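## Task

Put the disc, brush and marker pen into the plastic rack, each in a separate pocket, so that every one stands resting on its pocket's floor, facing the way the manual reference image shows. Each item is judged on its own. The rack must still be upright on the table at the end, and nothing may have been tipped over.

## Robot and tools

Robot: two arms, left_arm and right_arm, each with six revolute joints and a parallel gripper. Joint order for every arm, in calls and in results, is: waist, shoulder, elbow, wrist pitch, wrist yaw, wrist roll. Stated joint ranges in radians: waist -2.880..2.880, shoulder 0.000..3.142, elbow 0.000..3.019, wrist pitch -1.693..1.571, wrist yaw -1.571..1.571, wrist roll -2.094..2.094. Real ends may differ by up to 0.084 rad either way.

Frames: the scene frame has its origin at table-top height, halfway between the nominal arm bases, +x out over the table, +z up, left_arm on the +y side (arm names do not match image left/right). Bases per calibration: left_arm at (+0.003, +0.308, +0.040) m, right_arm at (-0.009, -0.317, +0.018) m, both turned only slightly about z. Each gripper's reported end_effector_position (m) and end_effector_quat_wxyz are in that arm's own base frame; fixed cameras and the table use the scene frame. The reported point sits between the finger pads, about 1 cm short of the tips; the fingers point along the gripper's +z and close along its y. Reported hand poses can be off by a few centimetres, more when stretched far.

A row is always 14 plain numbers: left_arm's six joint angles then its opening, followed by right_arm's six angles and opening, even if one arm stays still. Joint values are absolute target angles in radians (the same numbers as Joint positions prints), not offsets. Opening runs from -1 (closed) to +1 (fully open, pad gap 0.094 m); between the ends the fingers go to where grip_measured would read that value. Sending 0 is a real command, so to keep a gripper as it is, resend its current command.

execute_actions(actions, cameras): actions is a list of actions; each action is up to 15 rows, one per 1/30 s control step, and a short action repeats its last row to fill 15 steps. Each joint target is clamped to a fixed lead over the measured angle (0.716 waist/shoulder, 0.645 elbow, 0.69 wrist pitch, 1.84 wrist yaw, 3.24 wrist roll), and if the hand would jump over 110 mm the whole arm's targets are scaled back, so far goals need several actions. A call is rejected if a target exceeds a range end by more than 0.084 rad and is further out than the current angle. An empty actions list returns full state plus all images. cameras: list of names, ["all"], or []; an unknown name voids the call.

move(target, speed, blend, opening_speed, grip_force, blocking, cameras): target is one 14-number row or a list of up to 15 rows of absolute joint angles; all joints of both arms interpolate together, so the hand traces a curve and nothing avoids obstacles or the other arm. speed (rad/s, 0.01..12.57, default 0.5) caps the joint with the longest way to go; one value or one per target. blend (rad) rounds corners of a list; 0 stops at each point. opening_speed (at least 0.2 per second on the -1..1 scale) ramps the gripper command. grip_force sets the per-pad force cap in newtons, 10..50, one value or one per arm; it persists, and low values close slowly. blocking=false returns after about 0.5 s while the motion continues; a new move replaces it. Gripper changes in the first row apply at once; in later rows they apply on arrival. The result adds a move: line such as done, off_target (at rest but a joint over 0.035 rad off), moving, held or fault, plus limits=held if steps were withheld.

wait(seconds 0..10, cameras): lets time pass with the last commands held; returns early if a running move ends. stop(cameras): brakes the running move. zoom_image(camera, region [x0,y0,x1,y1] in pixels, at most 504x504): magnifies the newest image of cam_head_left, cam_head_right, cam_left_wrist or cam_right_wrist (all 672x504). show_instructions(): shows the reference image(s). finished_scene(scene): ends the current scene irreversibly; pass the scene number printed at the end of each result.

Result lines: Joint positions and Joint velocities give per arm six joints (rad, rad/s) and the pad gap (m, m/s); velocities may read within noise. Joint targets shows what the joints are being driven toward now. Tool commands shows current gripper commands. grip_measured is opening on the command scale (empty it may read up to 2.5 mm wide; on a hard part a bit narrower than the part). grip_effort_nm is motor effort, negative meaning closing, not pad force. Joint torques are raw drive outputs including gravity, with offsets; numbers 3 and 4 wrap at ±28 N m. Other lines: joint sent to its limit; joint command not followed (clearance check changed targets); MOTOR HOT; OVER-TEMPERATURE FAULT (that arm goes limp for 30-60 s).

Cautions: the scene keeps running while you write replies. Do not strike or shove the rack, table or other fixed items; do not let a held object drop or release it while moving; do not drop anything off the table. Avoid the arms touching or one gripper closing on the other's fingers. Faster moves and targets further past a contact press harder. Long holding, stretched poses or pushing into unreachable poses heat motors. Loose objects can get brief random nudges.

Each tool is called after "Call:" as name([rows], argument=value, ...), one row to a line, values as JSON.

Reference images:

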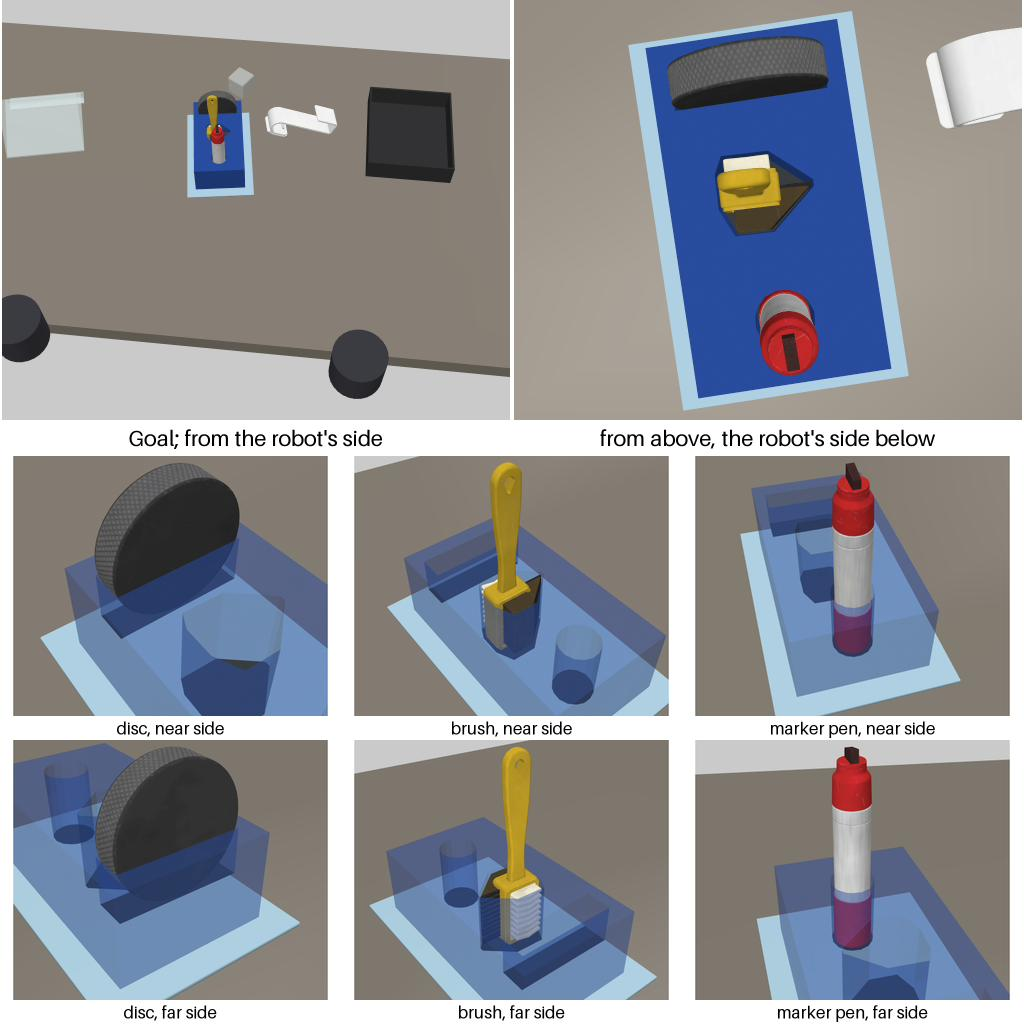

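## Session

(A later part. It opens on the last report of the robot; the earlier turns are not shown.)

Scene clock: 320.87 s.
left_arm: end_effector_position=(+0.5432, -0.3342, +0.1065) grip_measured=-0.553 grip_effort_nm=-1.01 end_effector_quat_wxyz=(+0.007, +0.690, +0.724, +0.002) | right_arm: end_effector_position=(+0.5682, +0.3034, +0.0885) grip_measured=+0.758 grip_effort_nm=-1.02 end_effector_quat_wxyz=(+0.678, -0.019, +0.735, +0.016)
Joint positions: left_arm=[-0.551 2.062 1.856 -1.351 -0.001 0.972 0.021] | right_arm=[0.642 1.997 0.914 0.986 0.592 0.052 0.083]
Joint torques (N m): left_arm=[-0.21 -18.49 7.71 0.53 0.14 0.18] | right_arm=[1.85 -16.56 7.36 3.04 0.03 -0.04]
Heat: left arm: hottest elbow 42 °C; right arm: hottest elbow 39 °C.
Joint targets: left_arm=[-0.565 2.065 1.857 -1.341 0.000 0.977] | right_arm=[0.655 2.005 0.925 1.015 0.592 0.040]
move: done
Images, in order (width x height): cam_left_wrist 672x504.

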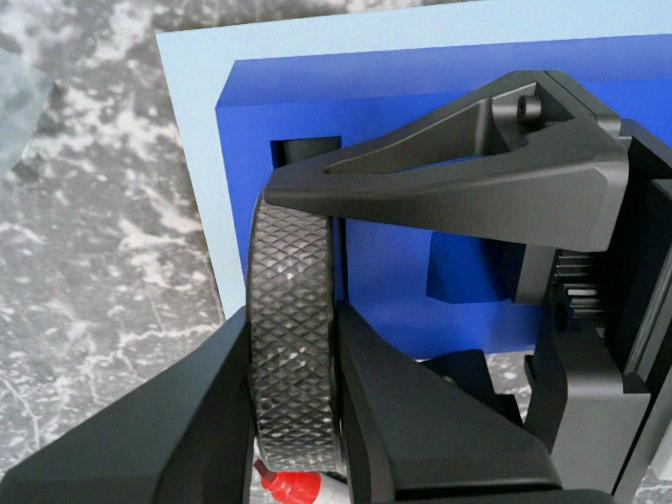

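Call:
move([
  [-0.565,2.065,1.857,-1.341,0,0.977,-1,0.655,2.005,0.925,1.015,0.592,0.04,1],
  [-0.565,2.065,1.857,-1.341,0,0.977,-1,0.688,1.968,0.842,1.062,0.626,0.04,1],
  [-0.565,2.065,1.857,-1.341,0,0.977,-1,0.728,1.93,0.77,1.093,0.666,0.04,1],
  [-0.565,2.065,1.857,-1.341,0,0.977,-1,0.82,1.852,0.637,1.145,0.757,0.04,1],
  [-0.565,2.065,1.857,-1.341,0,0.977,-1,0.7,1.2,0.7,0.3,0.3,0.04,1],
  [-0.565,2.065,1.857,-1.341,0,0.977,-1,-0.3,1.2,1.2,-1.0,0,0.0,1],
], speed=[0.2,0.15,0.2,0.3,0.7,0.9], blend=[0,0.02,0.02,0.03,0.1,0], cameras=["cam_left_wrist","cam_head_right"])

Scene clock: 333.67 s.
left_arm: end_effector_position=(+0.5422, -0.3337, +0.1021) grip_measured=-0.555 grip_effort_nm=-1.01 end_effector_quat_wxyz=(+0.003, +0.690, +0.724, +0.001) | right_arm: end_effector_position=(+0.4354, -0.1319, +0.2717) grip_measured=+0.998 grip_effort_nm=0.12 end_effector_quat_wxyz=(+0.255, +0.145, +0.955, -0.038)
Joint positions: left_arm=[-0.551 2.067 1.853 -1.35 0 0.972 0.021] | right_arm=[-0.292 1.205 1.148 -0.992 0.003 0.009 0.094]
Joint torques (N m): left_arm=[-0.26 -19.02 7.94 0.47 0.12 0.17] | right_arm=[-0.32 -8.59 15.23 1.28 -0.11 -0.04]
Heat: left arm: hottest elbow 42 °C; right arm: hottest elbow 40 °C.
Joint targets: left_arm=[-0.565 2.065 1.857 -1.341 0.000 0.977] | right_arm=[-0.300 1.200 1.200 -1.000 0.000 0.000]
move: off_target (right_arm); right_arm: the elbow is farthest, 0.052 rad from its target
Images, in order (width x height): cam_head_right 672x504, cam_left_wrist 672x504.

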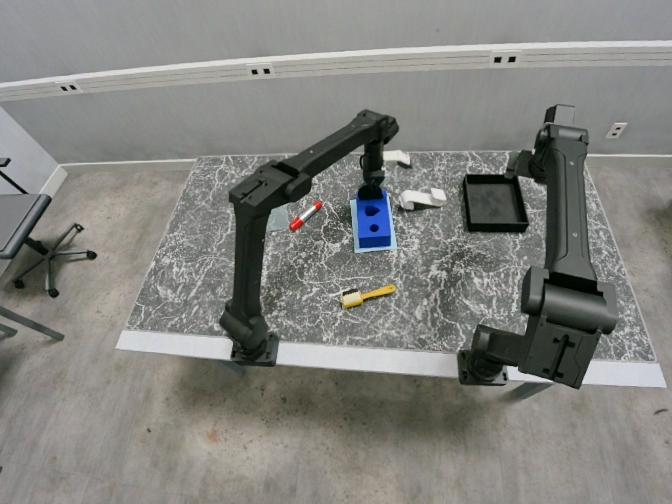

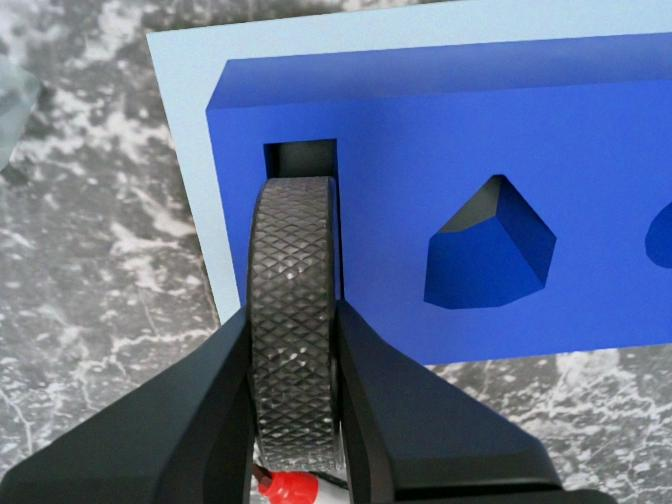

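Call:
move(target=[-0.565,2.083,1.825,-1.299,0,0.977,-1,-0.3,1.2,1.2,-1.0,0,0.0,1], speed=0.08, cameras=["cam_left_wrist","cam_head_right"])

Scene clock: 343.17 s.
left_arm: end_effector_position=(+0.5426, -0.3339, +0.0910) grip_measured=-0.555 grip_effort_nm=-1.01 end_effector_quat_wxyz=(+0.006, +0.690, +0.724, +0.002) | right_arm: end_effector_position=(+0.4354, -0.1319, +0.2717) grip_measured=+0.998 grip_effort_nm=0.12 end_effector_quat_wxyz=(+0.255, +0.145, +0.955, -0.038)
Joint positions: left_arm=[-0.551 2.071 1.83 -1.317 -0.001 0.972 0.021] | right_arm=[-0.292 1.205 1.148 -0.992 0.003 0.009 0.094]
Joint torques (N m): left_arm=[-0.26 -17.96 7.32 0.83 0.13 0.18] | right_arm=[0.5 -9.52 15.31 1.11 -0.11 0]
Heat: left arm: hottest elbow 41 °C; right arm: hottest elbow 44 °C.
Joint targets: left_arm=[-0.565 2.083 1.825 -1.299 0.000 0.977] | right_arm=[-0.300 1.200 1.200 -1.000 0.000 0.000]
move: off_target (right_arm); right_arm: the elbow is farthest, 0.052 rad from its target
Images, in order (width x height): cam_head_right 672x504, cam_left_wrist 672x504.

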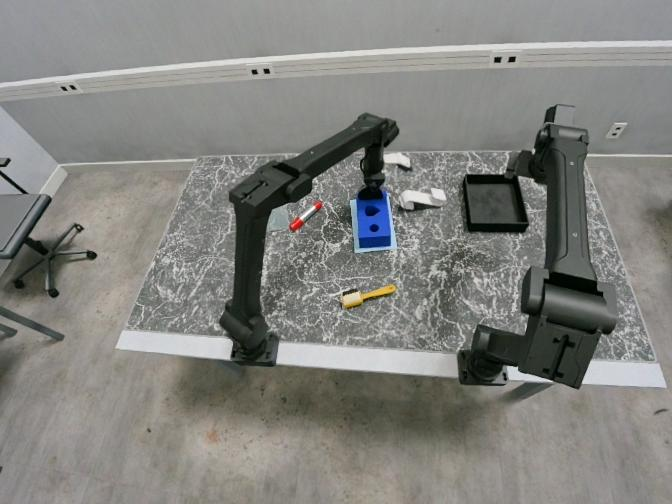

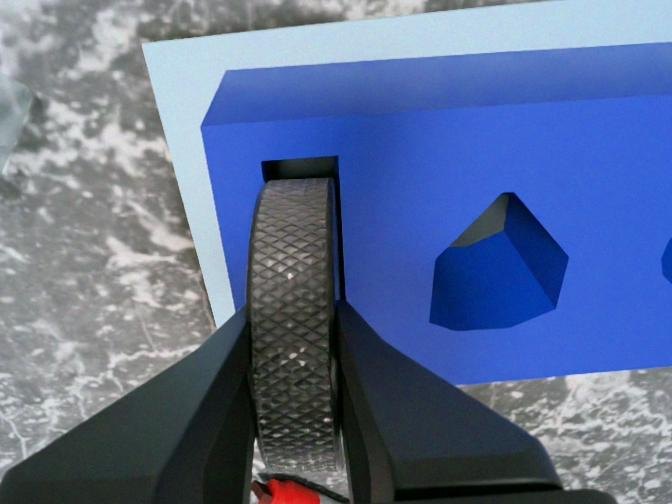

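Call:
move(target=[-0.565,2.112,1.792,-1.249,0,0.977,-1,-0.3,1.2,1.2,-1.0,0,0.0,1], speed=0.08, cameras=["cam_left_wrist"])

Scene clock: 345.83 s.
left_arm: end_effector_position=(+0.5421, -0.3358, +0.0832) grip_measured=-0.555 grip_effort_nm=-1.00 end_effector_quat_wxyz=(+0.011, +0.691, +0.723, +0.003) | right_arm: end_effector_position=(+0.4354, -0.1319, +0.2717) grip_measured=+0.998 grip_effort_nm=0.12 end_effector_quat_wxyz=(+0.255, +0.145, +0.955, -0.038)
Joint positions: left_arm=[-0.554 2.071 1.809 -1.285 -0.001 0.972 0.021] | right_arm=[-0.292 1.205 1.148 -0.992 0.003 0.009 0.094]
Joint torques (N m): left_arm=[0.03 -15.68 6.37 1.66 0.14 0.18] | right_arm=[-0.09 -9.11 15.1 1.06 -0.11 -0.01]
Heat: left arm: hottest elbow 41 °C; right arm: hottest elbow 44 °C.
Joint targets: left_arm=[-0.565 2.112 1.792 -1.249 0.000 0.977] | right_arm=[-0.300 1.200 1.200 -1.000 0.000 0.000]
move: off_target (left_arm, right_arm); left_arm: the shoulder is farthest, 0.041 rad from its target; right_arm: the elbow is farthest, 0.052 rad from its target
Images, in order (width x height): cam_left_wrist 672x504.

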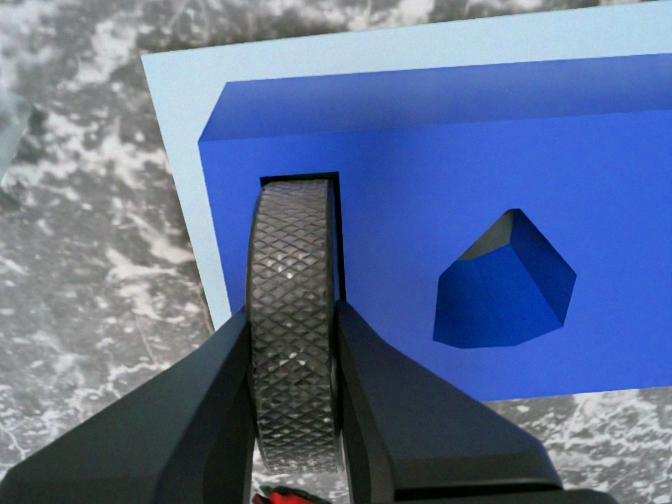

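Call:
move(target=[-0.532,2.062,1.865,-1.33,0,0.987,-1,-0.3,1.2,1.2,-1.0,0,0.0,1], speed=0.1, cameras=["cam_left_wrist"])

Scene clock: 359.83 s.
left_arm: end_effector_position=(+0.5407, -0.3346, +0.0865) grip_measured=-0.556 grip_effort_nm=-1.00 end_effector_quat_wxyz=(+0.007, +0.691, +0.723, +0.002) | right_arm: end_effector_position=(+0.4354, -0.1319, +0.2717) grip_measured=+0.998 grip_effort_nm=0.12 end_effector_quat_wxyz=(+0.255, +0.145, +0.955, -0.038)
Joint positions: left_arm=[-0.554 2.07 1.815 -1.302 -0.001 0.972 0.021] | right_arm=[-0.292 1.205 1.148 -0.992 0.003 0.009 0.094]
Joint torques (N m): left_arm=[2.9 -19.19 11.06 -0.98 0.14 0.29] | right_arm=[-0.32 -9.17 15.41 1.06 -0.12 -0.04]
Heat: left arm: hottest elbow 40 °C; right arm: hottest elbow 48 °C.
Joint targets: left_arm=[-0.532 2.062 1.865 -1.330 0.000 0.987] | right_arm=[-0.300 1.200 1.200 -1.000 0.000 0.000]
move: off_target (left_arm, right_arm); left_arm: the elbow is farthest, 0.050 rad from its target; right_arm: the elbow is farthest, 0.052 rad from its target
Images, in order (width x height): cam_left_wrist 672x504.

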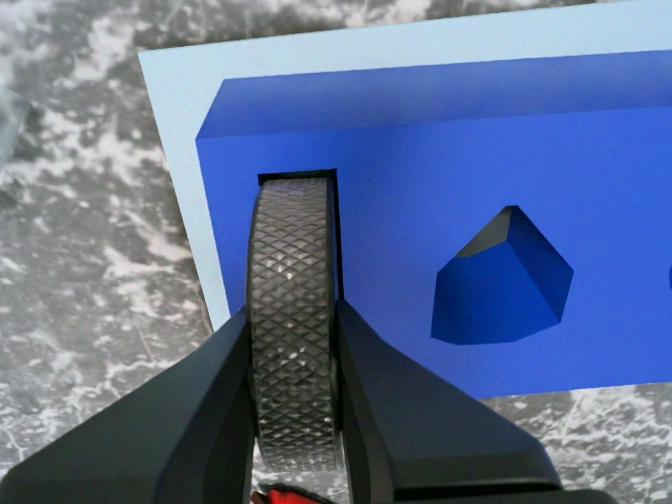

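Call:
move(target=[-0.528,2.04,1.90,-1.36,0,0.987,-1,-0.3,1.2,1.2,-1.0,0,0.0,1], speed=0.1, cameras=["cam_left_wrist"])

Scene clock: 362.77 s.
left_arm: end_effector_position=(+0.5390, -0.3299, +0.0883) grip_measured=-0.557 grip_effort_nm=-1.01 end_effector_quat_wxyz=(-0.004, +0.689, +0.725, +0.000) | right_arm: end_effector_position=(+0.4354, -0.1319, +0.2717) grip_measured=+0.998 grip_effort_nm=0.11 end_effector_quat_wxyz=(+0.255, +0.145, +0.955, -0.038)
Joint positions: left_arm=[-0.549 2.073 1.825 -1.331 -0.001 0.972 0.021] | right_arm=[-0.292 1.205 1.148 -0.992 0.003 0.009 0.094]
Joint torques (N m): left_arm=[2.96 -21.25 12.83 -1.07 0.14 0.28] | right_arm=[-0.03 -9.52 15.3 1.06 -0.11 -0.05]
Heat: left arm: hottest elbow 40 °C; right arm: hottest elbow 49 °C.
Joint targets: left_arm=[-0.528 2.040 1.900 -1.360 0.000 0.987] | right_arm=[-0.300 1.200 1.200 -1.000 0.000 0.000]
move: off_target (left_arm, right_arm); left_arm: the elbow is farthest, 0.075 rad from its target; right_arm: the elbow is farthest, 0.052 rad from its target
Images, in order (width x height): cam_left_wrist 672x504.

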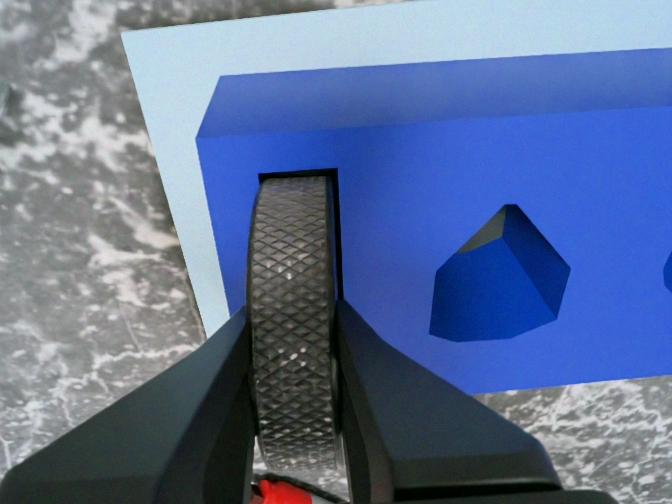

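Call:
move([
  [-0.549,2.073,1.845,-1.331,0,0.972,-1,-0.3,1.2,1.2,-1.0,0,0.0,1],
  [-0.549,2.073,1.845,-1.331,0,0.972,-0.42,-0.3,1.2,1.2,-1.0,0,0.0,1],
], speed=0.1, opening_speed=0.2, cameras=["cam_left_wrist","cam_head_right"])

Scene clock: 370.00 s.
left_arm: end_effector_position=(+0.5389, -0.3299, +0.0866) grip_measured=-0.423 grip_effort_nm=0.16 end_effector_quat_wxyz=(-0.005, +0.689, +0.725, -0.001) | right_arm: end_effector_position=(+0.4354, -0.1319, +0.2717) grip_measured=+0.998 grip_effort_nm=0.12 end_effector_quat_wxyz=(+0.255, +0.145, +0.955, -0.038)
Joint positions: left_arm=[-0.549 2.075 1.825 -1.331 0 0.972 0.027] | right_arm=[-0.292 1.205 1.148 -0.992 0.003 0.009 0.094]
Joint torques (N m): left_arm=[1.03 -18.78 8.95 0.09 0.12 0.12] | right_arm=[-0.03 -9.82 15.25 1.1 -0.16 -0.04]
Heat: left arm: hottest elbow 40 °C; right arm: hottest elbow 50 °C.
Joint targets: left_arm=[-0.549 2.073 1.845 -1.331 0.000 0.972] | right_arm=[-0.300 1.200 1.200 -1.000 0.000 0.000]
move: off_target (right_arm); right_arm: the elbow is farthest, 0.052 rad from its target
Images, in order (width x height): cam_head_right 672x504, cam_left_wrist 672x504.

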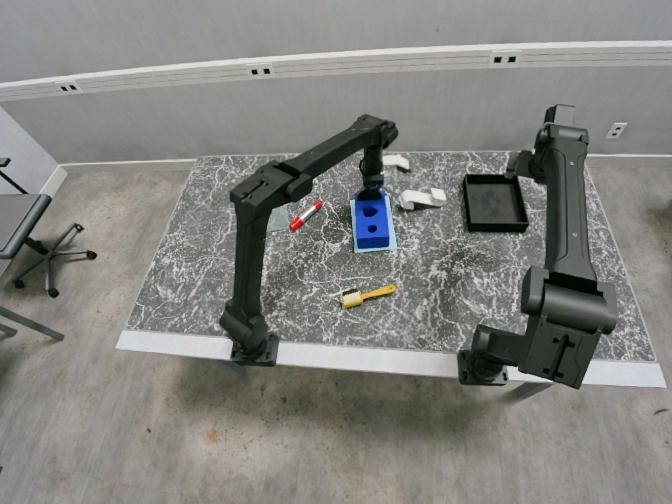

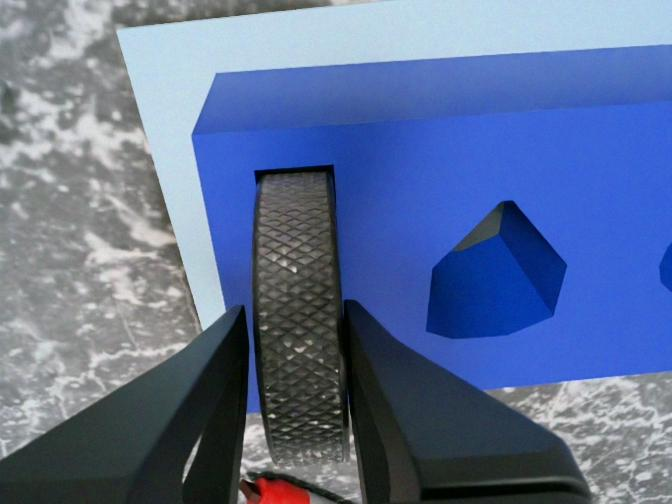

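Call:
zoom_image(camera="cam_head_right", region=[335, 160, 415, 260])

Call:
move(target=[-0.549,2.073,1.845,-1.331,0,0.972,-0.42,0.0,1.3,1.35,-1.0,-0.6,0.0,1], speed=0.8, cameras=["cam_right_wrist"])

Scaled by 5.040 from the camera's 672x504 image, which has a finer 960x720 frame.

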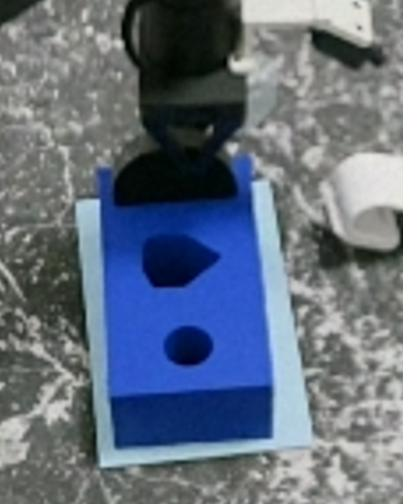

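Scene clock: 374.33 s.
left_arm: end_effector_position=(+0.5389, -0.3299, +0.0866) grip_measured=-0.422 grip_effort_nm=0.16 end_effector_quat_wxyz=(-0.005, +0.689, +0.725, -0.001) | right_arm: end_effector_position=(+0.4843, +0.0926, +0.3361) grip_measured=+0.998 grip_effort_nm=0.11 end_effector_quat_wxyz=(+0.278, -0.077, +0.915, +0.281)
Joint positions: left_arm=[-0.549 2.075 1.825 -1.331 0 0.972 0.027] | right_arm=[-0.01 1.285 1.297 -0.993 -0.597 0.008 0.094]
Joint torques (N m): left_arm=[1.14 -19.02 8.99 0.06 0.11 0.12] | right_arm=[1.55 -9 15.41 1.25 -0.44 -0.06]
Heat: left arm: hottest elbow 40 °C; right arm: hottest elbow 50 °C.
Joint targets: left_arm=[-0.549 2.073 1.845 -1.331 0.000 0.972] | right_arm=[0.000 1.300 1.350 -1.000 -0.600 0.000]
move: off_target (right_arm); right_arm: the elbow is farthest, 0.053 rad from its target
Images, in order (width x height): cam_right_wrist 672x504.

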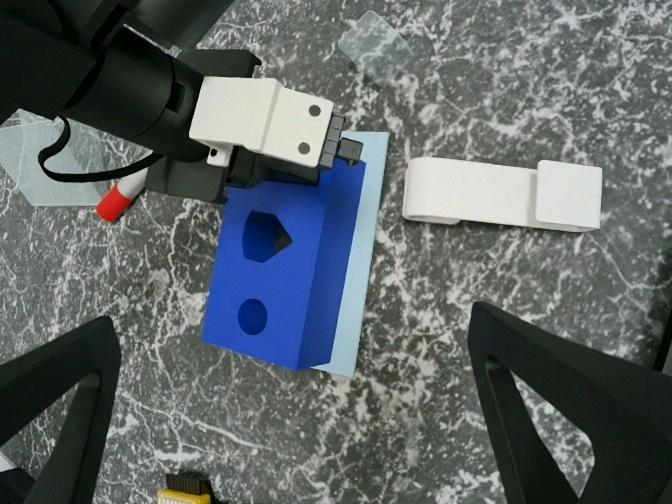

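Call:
move([
  [-0.549,2.073,1.845,-1.331,0,0.972,-0.25,0.0,1.3,1.35,-1.0,-0.6,0.0,1],
  [-0.545,2.03,2.0,-1.49,0,0.972,-0.25,0.0,1.3,1.35,-1.0,-0.6,0.0,1],
  [-0.535,1.9,2.11,-1.57,0,0.95,-0.1,0.0,1.3,1.35,-1.0,-0.6,0.0,1],
], speed=[0.2,0.15,0.4], blend=[0,0.03,0], cameras=["cam_right_wrist","cam_left_wrist","cam_head_right"])

Call:
zoom_image(camera="cam_head_right", region=[335, 160, 415, 260])

Scene clock: 381.83 s.
left_arm: end_effector_position=(+0.5373, -0.3289, +0.2897) grip_measured=-0.103 grip_effort_nm=0.16 end_effector_quat_wxyz=(+0.090, +0.684, +0.724, +0.019) | right_arm: end_effector_position=(+0.4843, +0.0926, +0.3361) grip_measured=+0.998 grip_effort_nm=0.11 end_effector_quat_wxyz=(+0.278, -0.077, +0.915, +0.281)
Joint positions: left_arm=[-0.549 1.899 2.074 -1.561 0 0.965 0.042] | right_arm=[-0.01 1.285 1.297 -0.993 -0.597 0.008 0.094]
Joint torques (N m): left_arm=[2.26 -17.2 10.62 0.09 0.13 -0.03] | right_arm=[1.67 -8.88 15.42 1.14 -0.41 -0.01]
Heat: left arm: hottest elbow 41 °C; right arm: hottest elbow 49 °C.
Joint targets: left_arm=[-0.535 1.900 2.110 -1.570 0.000 0.950] | right_arm=[0.000 1.300 1.350 -1.000 -0.600 0.000]
move: off_target (left_arm, right_arm); target 3's new numbers were sent with left_arm's elbow 0.036 rad from that target; left_arm: the elbow is farthest, 0.036 rad from its target; right_arm: the elbow is farthest, 0.053 rad from its target
Images, in order (width x height): cam_head_right 672x504, cam_left_wrist 672x504, cam_right_wrist 672x504.

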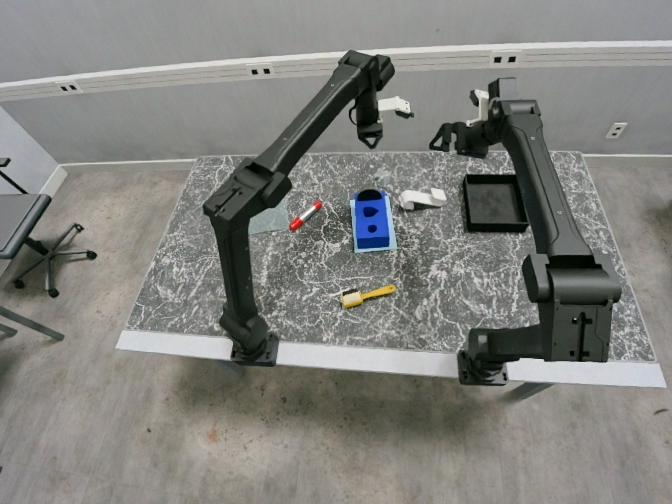

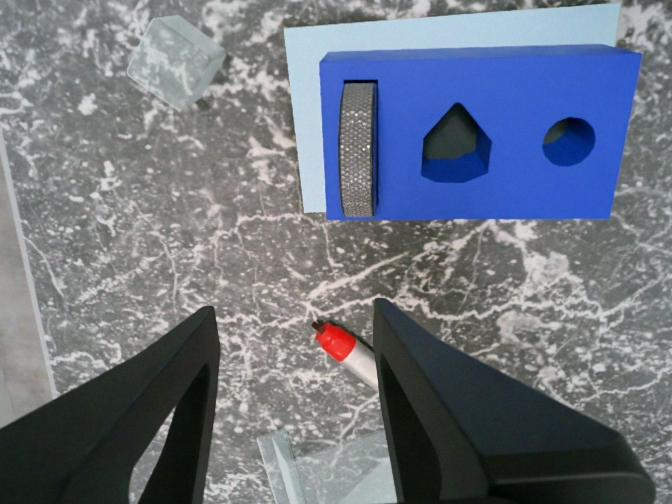

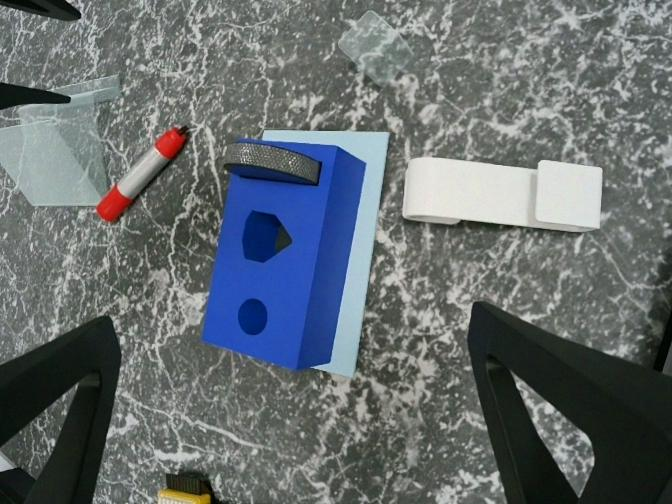

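Scaled by 5.040 from the camera's 672x504 image, which has a finer 960x720 frame.

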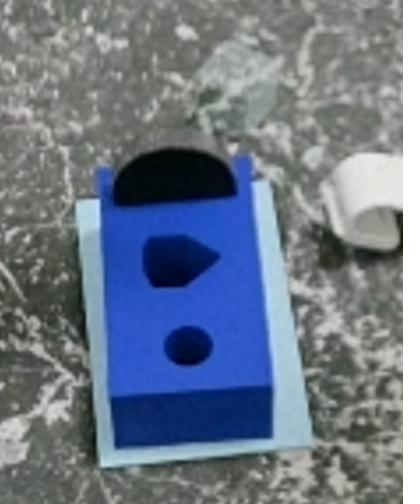

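Call:
move([
  [-0.25,1.8,2.0,-1.5,0,0.5,0.5,0.0,1.3,1.35,-1.0,-0.6,0.0,1],
  [-0.214,2.130,1.845,-1.55,-0.142,0.41,0.5,0.0,1.3,1.35,-1.0,-0.6,0.0,1],
], speed=[0.7,0.4], blend=[0.05,0], cameras=["cam_left_wrist"])

Scene clock: 396.63 s.
left_arm: end_effector_position=(+0.5719, -0.1068, +0.0584) grip_measured=+0.497 grip_effort_nm=0.16 end_effector_quat_wxyz=(-0.144, +0.325, +0.933, +0.055) | right_arm: end_effector_position=(+0.4843, +0.0926, +0.3361) grip_measured=+0.998 grip_effort_nm=0.11 end_effector_quat_wxyz=(+0.278, -0.077, +0.915, +0.281)
Joint positions: left_arm=[-0.226 2.146 1.837 -1.539 -0.14 0.425 0.07] | right_arm=[-0.01 1.285 1.297 -0.993 -0.597 0.008 0.094]
Joint torques (N m): left_arm=[2.14 -20.25 7.57 -0.84 -0.09 -0.01] | right_arm=[1.55 -9 15.32 1.25 -0.42 -0.03]
Heat: left arm: hottest elbow 43 °C; right arm: hottest elbow 48 °C.
Joint targets: left_arm=[-0.214 2.130 1.845 -1.550 -0.142 0.410] | right_arm=[0.000 1.300 1.350 -1.000 -0.600 0.000]
move: off_target (right_arm); right_arm: the elbow is farthest, 0.053 rad from its target
Images, in order (width x height): cam_left_wrist 672x504.

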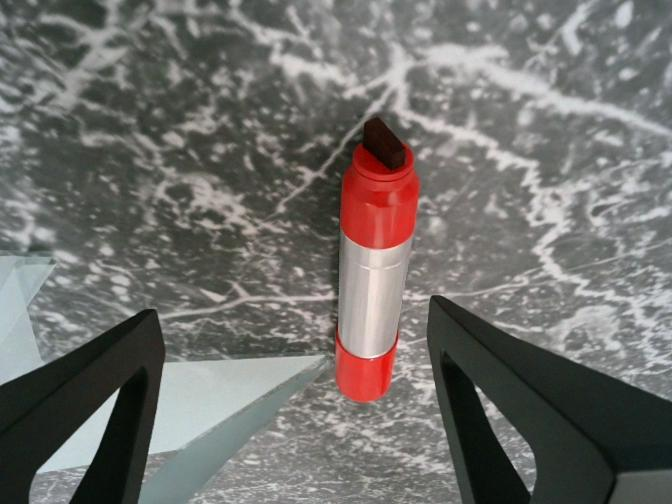

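Call:
move(target=[-0.238,2.045,1.568,-1.394,-0.138,0.38,0.4,0.0,1.3,1.35,-1.0,-0.6,0.0,1], speed=0.4, cameras=["cam_left_wrist"])

Scene clock: 411.57 s.
left_arm: end_effector_position=(+0.5093, -0.0925, +0.0147) grip_measured=+0.402 grip_effort_nm=-0.11 end_effector_quat_wxyz=(-0.171, +0.311, +0.933, +0.055) | right_arm: end_effector_position=(+0.4843, +0.0926, +0.3361) grip_measured=+0.998 grip_effort_nm=0.11 end_effector_quat_wxyz=(+0.278, -0.077, +0.915, +0.281)
Joint positions: left_arm=[-0.226 2.07 1.569 -1.404 -0.14 0.395 0.066] | right_arm=[-0.01 1.285 1.297 -0.993 -0.597 0.008 0.094]
Joint torques (N m): left_arm=[-0.09 -18.84 6.28 -0.09 0.07 -0.03] | right_arm=[1.73 -9 15.38 1.16 -0.43 -0.09]
Heat: left arm: hottest elbow 41 °C; right arm: hottest elbow 49 °C.
Joint targets: left_arm=[-0.238 2.045 1.568 -1.394 -0.138 0.380] | right_arm=[0.000 1.300 1.350 -1.000 -0.600 0.000]
move: off_target (right_arm); right_arm: the elbow is farthest, 0.053 rad from its target
Images, in order (width x height): cam_left_wrist 672x504.

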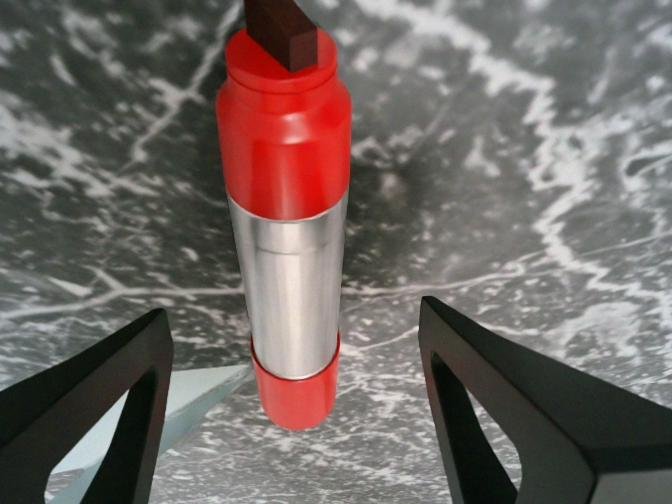

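Call:
move([
  [-0.202,2.065,1.52,-1.33,-0.142,0.38,0.4,0.0,1.3,1.35,-1.0,-0.6,0.0,1],
  [-0.202,2.065,1.52,-1.33,-0.142,0.38,-0.6,0.0,1.3,1.35,-1.0,-0.6,0.0,1],
], speed=0.15, opening_speed=0.5, cameras=["cam_left_wrist"])

Scene clock: 422.67 s.
left_arm: end_effector_position=(+0.5048, -0.0864, -0.0022) grip_measured=-0.419 grip_effort_nm=-1.00 end_effector_quat_wxyz=(-0.163, +0.307, +0.936, +0.055) | right_arm: end_effector_position=(+0.4843, +0.0926, +0.3361) grip_measured=+0.998 grip_effort_nm=0.11 end_effector_quat_wxyz=(+0.278, -0.077, +0.915, +0.281)
Joint positions: left_arm=[-0.216 2.069 1.521 -1.34 -0.14 0.394 0.027] | right_arm=[-0.01 1.285 1.297 -0.993 -0.597 0.008 0.094]
Joint torques (N m): left_arm=[2.26 -17.26 6.19 -0.08 -0.08 -0.02] | right_arm=[1.96 -8.82 15.45 1.16 -0.42 -0.04]
Heat: left arm: hottest elbow 41 °C; right arm: hottest elbow 49 °C.
Joint targets: left_arm=[-0.202 2.065 1.520 -1.330 -0.142 0.380] | right_arm=[0.000 1.300 1.350 -1.000 -0.600 0.000]
move: off_target (right_arm); right_arm: the elbow is farthest, 0.053 rad from its target
Images, in order (width x height): cam_left_wrist 672x504.

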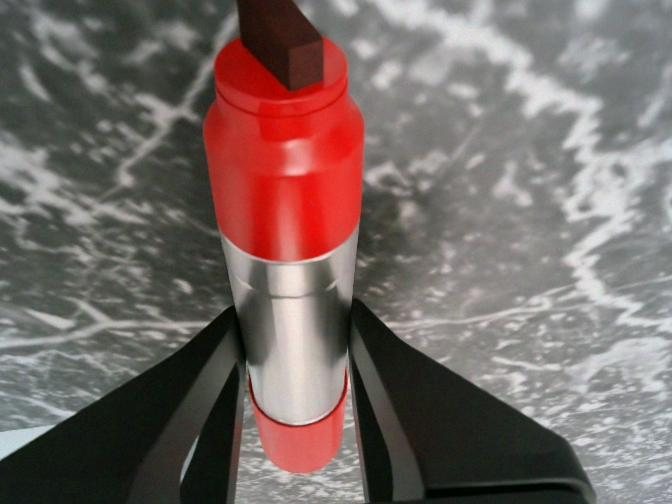

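Call:
move([
  [-0.21,1.7,1.52,-1.0,-0.142,0.38,-0.6,0.0,1.3,1.35,-1.0,-0.6,0.0,1],
  [-0.5,1.3,0.9,0.2,0,0.1,-0.6,0.0,1.3,1.35,-1.0,-0.6,0.0,1],
  [-0.7026,1.365,0.66,0.371,0,0,-0.6,0.0,1.3,1.35,-1.0,-0.6,0.0,1],
], speed=[0.4,0.8,0.5], blend=[0.05,0.1,0], cameras=["all"])

Call:
zoom_image(camera="cam_right_wrist", region=[120, 100, 420, 400])

Scene clock: 431.07 s.
left_arm: end_effector_position=(+0.4089, -0.3395, +0.1716) grip_measured=-0.419 grip_effort_nm=-1.01 end_effector_quat_wxyz=(+0.530, +0.286, +0.776, -0.187) | right_arm: end_effector_position=(+0.4843, +0.0926, +0.3361) grip_measured=+0.998 grip_effort_nm=0.11 end_effector_quat_wxyz=(+0.278, -0.077, +0.915, +0.281)
Joint positions: left_arm=[-0.692 1.373 0.651 0.345 0 0.015 0.027] | right_arm=[-0.01 1.285 1.297 -0.993 -0.597 0.008 0.094]
Joint torques (N m): left_arm=[-0.09 -8.18 7.69 2.85 0.05 -0.04] | right_arm=[1.61 -9.17 15.56 1.2 -0.4 0]
Heat: left arm: hottest elbow 41 °C; right arm: hottest elbow 49 °C.
Joint targets: left_arm=[-0.703 1.365 0.660 0.371 0.000 0.000] | right_arm=[0.000 1.300 1.350 -1.000 -0.600 0.000]
move: off_target (right_arm); right_arm: the elbow is farthest, 0.053 rad from its target

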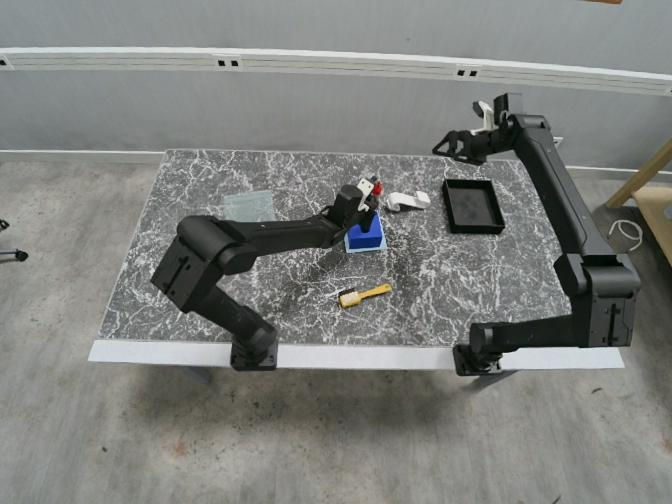

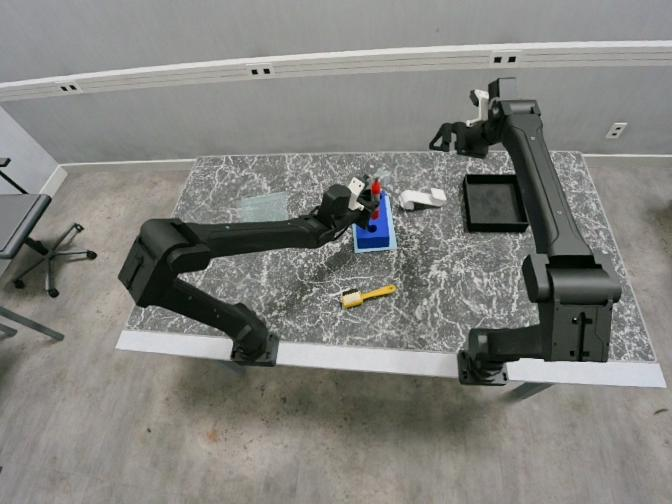

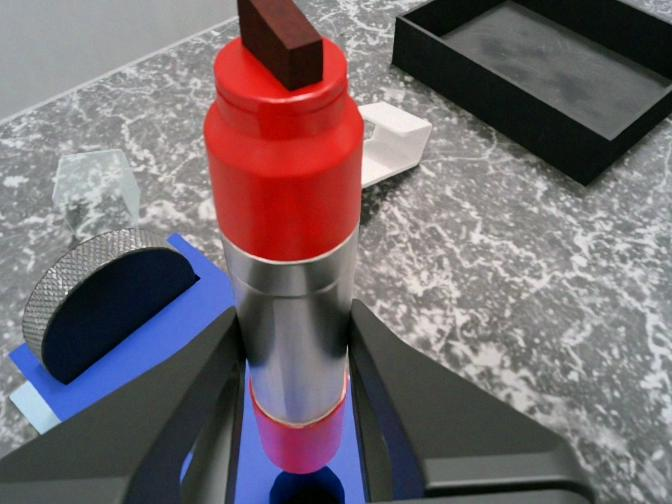

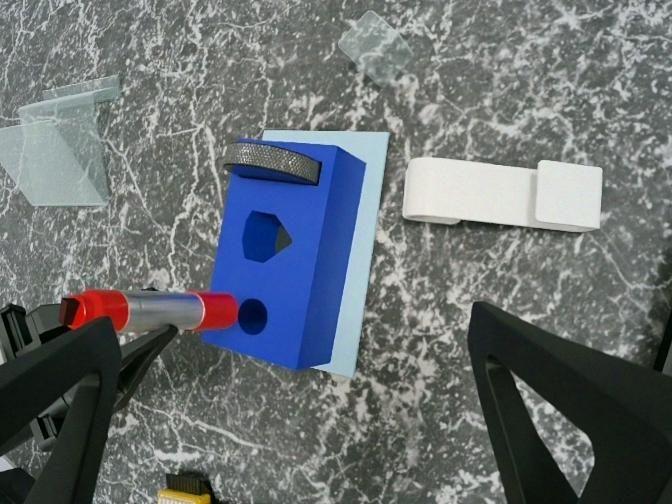

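Scaled by 1.680 from the camera's 672x504 image, which has a finer 960x720 frame.

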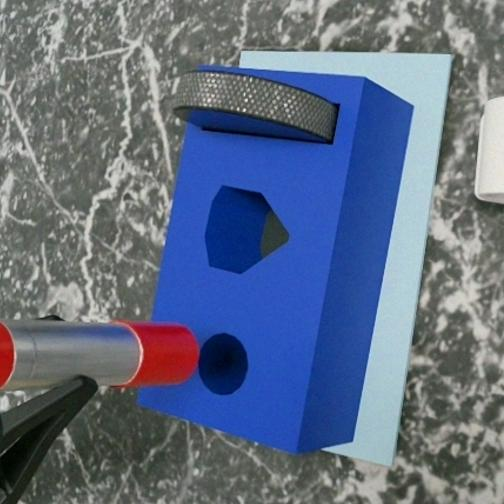

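Call:
move(target=[-0.707,1.379,0.609,0.436,0,0,-0.6,0.0,1.3,1.35,-1.0,-0.6,0.0,1], speed=0.15, cameras=["cam_left_wrist","cam_right_wrist"])

Call:
zoom_image(camera="cam_right_wrist", region=[140, 230, 340, 380])

Scene clock: 442.53 s.
left_arm: end_effector_position=(+0.4011, -0.3336, +0.1620) grip_measured=-0.419 grip_effort_nm=-1.01 end_effector_quat_wxyz=(+0.537, +0.285, +0.771, -0.189) | right_arm: end_effector_position=(+0.4843, +0.0926, +0.3361) grip_measured=+0.998 grip_effort_nm=0.11 end_effector_quat_wxyz=(+0.278, -0.077, +0.915, +0.281)
Joint positions: left_arm=[-0.693 1.376 0.606 0.41 0 0.015 0.027] | right_arm=[-0.01 1.285 1.297 -0.993 -0.597 0.008 0.094]
Joint torques (N m): left_arm=[-0.21 -7.18 7.06 2.86 0.06 -0.03] | right_arm=[1.44 -8.88 15.49 1.14 -0.44 -0.04]
Heat: left arm: hottest elbow 40 °C; right arm: hottest elbow 50 °C.
Joint targets: left_arm=[-0.707 1.379 0.609 0.436 0.000 0.000] | right_arm=[0.000 1.300 1.350 -1.000 -0.600 0.000]
move: off_target (right_arm); right_arm: the elbow is farthest, 0.053 rad from its target
Images, in order (width x height): cam_left_wrist 672x504, cam_right_wrist 672x504.

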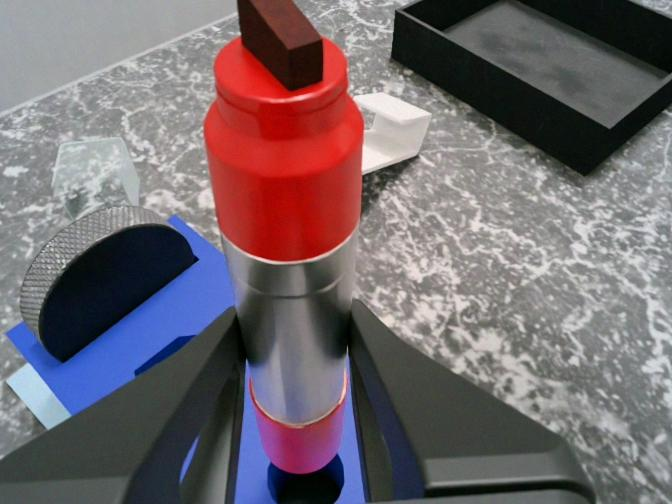

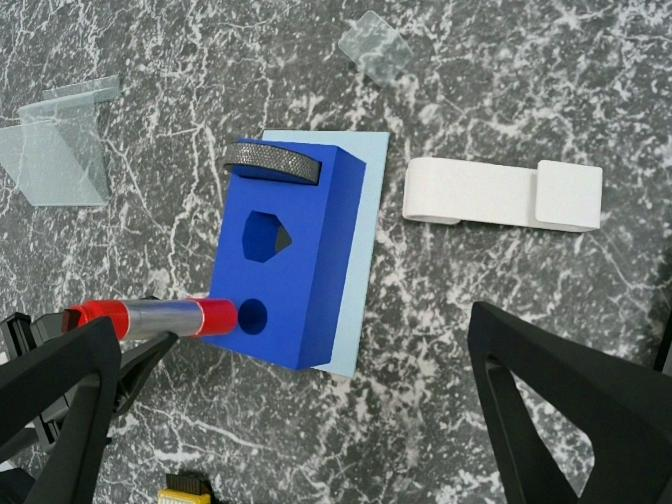

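Scaled by 2.520 from the camera's 672x504 image, which has a finer 960x720 frame.

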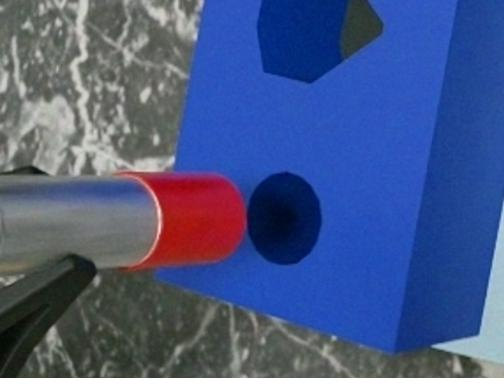

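Call:
move(target=[-0.709,1.45,0.577,0.539,0,0,-0.6,0.0,1.3,1.35,-1.0,-0.6,0.0,1], speed=0.12, cameras=["cam_left_wrist","cam_right_wrist"])

Call:
zoom_image(camera="cam_right_wrist", region=[140, 230, 340, 380])

Scene clock: 447.27 s.
left_arm: end_effector_position=(+0.3996, -0.3333, +0.1345) grip_measured=-0.419 grip_effort_nm=-1.01 end_effector_quat_wxyz=(+0.537, +0.285, +0.771, -0.190) | right_arm: end_effector_position=(+0.4843, +0.0926, +0.3361) grip_measured=+0.998 grip_effort_nm=0.11 end_effector_quat_wxyz=(+0.278, -0.077, +0.915, +0.281)
Joint positions: left_arm=[-0.694 1.448 0.575 0.513 0 0.015 0.027] | right_arm=[-0.01 1.285 1.297 -0.993 -0.597 0.008 0.094]
Joint torques (N m): left_arm=[-0.32 -7.53 6.48 2.85 0.05 -0.03] | right_arm=[1.73 -8.82 15.47 1.29 -0.44 -0.04]
Heat: left arm: hottest elbow 40 °C; right arm: hottest elbow 50 °C.
Joint targets: left_arm=[-0.709 1.450 0.577 0.539 0.000 0.000] | right_arm=[0.000 1.300 1.350 -1.000 -0.600 0.000]
move: off_target (right_arm); right_arm: the elbow is farthest, 0.053 rad from its target
Images, in order (width x height): cam_left_wrist 672x504, cam_right_wrist 672x504.

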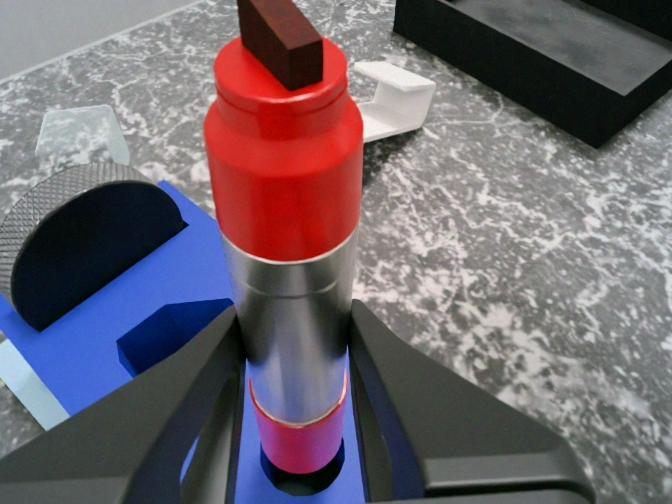

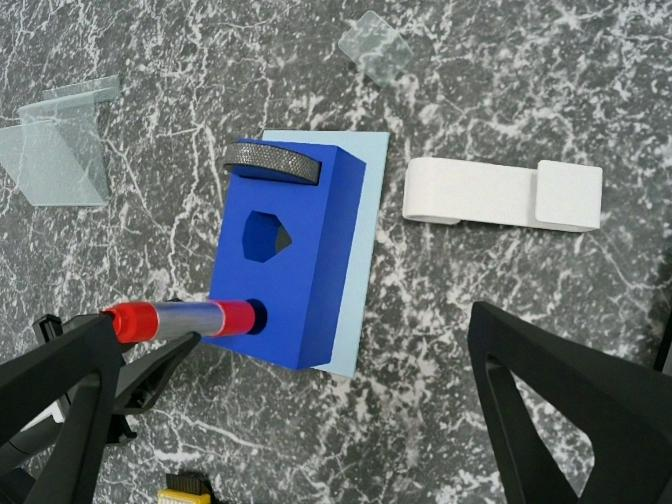

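Scaled by 2.520 from the camera's 672x504 image, which has a finer 960x720 frame.

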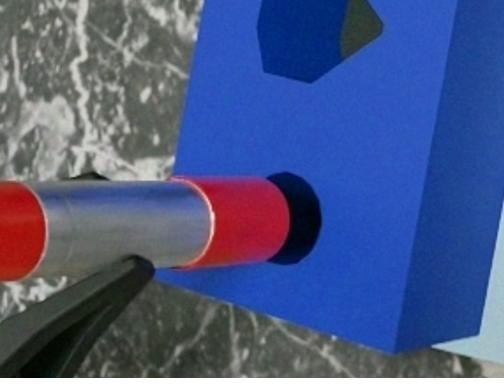

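Call:
move(target=[-0.709,1.516,0.557,0.625,0,0,-0.6,0.0,1.3,1.35,-1.0,-0.6,0.0,1], speed=0.1, cameras=["cam_left_wrist","cam_right_wrist"])

Call:
zoom_image(camera="cam_right_wrist", region=[140, 230, 340, 380])

Scene clock: 451.90 s.
left_arm: end_effector_position=(+0.3993, -0.3331, +0.1129) grip_measured=-0.419 grip_effort_nm=-1.01 end_effector_quat_wxyz=(+0.537, +0.285, +0.771, -0.190) | right_arm: end_effector_position=(+0.4843, +0.0926, +0.3361) grip_measured=+0.998 grip_effort_nm=0.11 end_effector_quat_wxyz=(+0.278, -0.077, +0.915, +0.281)
Joint positions: left_arm=[-0.694 1.513 0.556 0.599 0 0.015 0.027] | right_arm=[-0.01 1.285 1.297 -0.993 -0.597 0.008 0.094]
Joint torques (N m): left_arm=[-0.21 -7.77 5.91 2.84 0.07 -0.03] | right_arm=[1.9 -8.94 15.39 1.29 -0.4 -0.07]
Heat: left arm: hottest elbow 40 °C; right arm: hottest elbow 50 °C.
Joint targets: left_arm=[-0.709 1.516 0.557 0.625 0.000 0.000] | right_arm=[0.000 1.300 1.350 -1.000 -0.600 0.000]
move: off_target (right_arm); right_arm: the elbow is farthest, 0.053 rad from its target
Images, in order (width x height): cam_left_wrist 672x504, cam_right_wrist 672x504.

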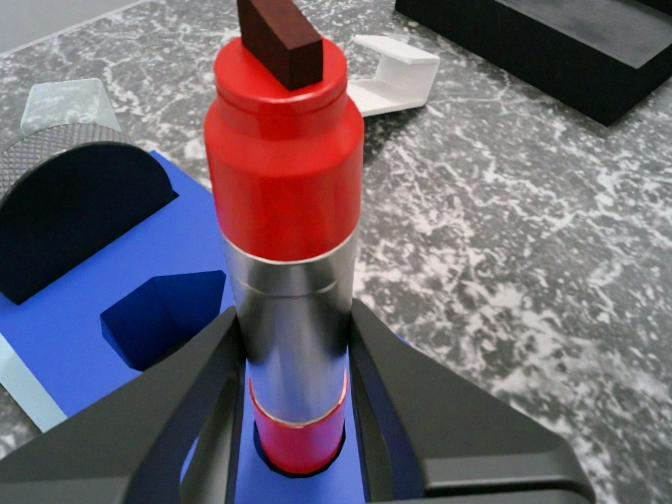

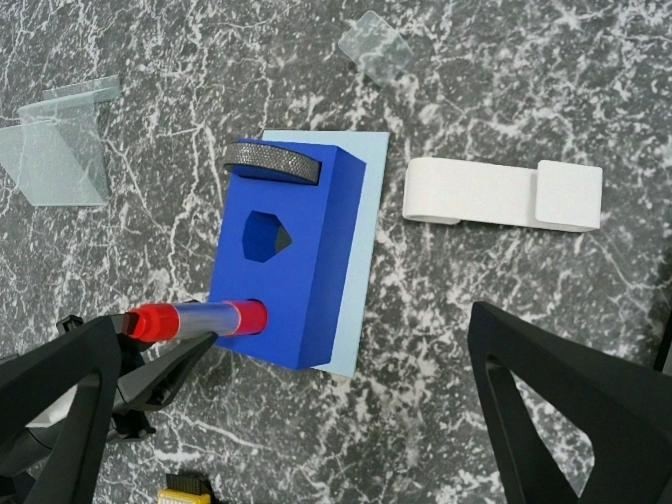

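Scaled by 2.520 from the camera's 672x504 image, which has a finer 960x720 frame.

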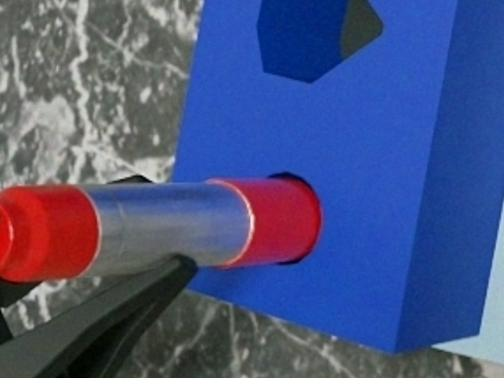

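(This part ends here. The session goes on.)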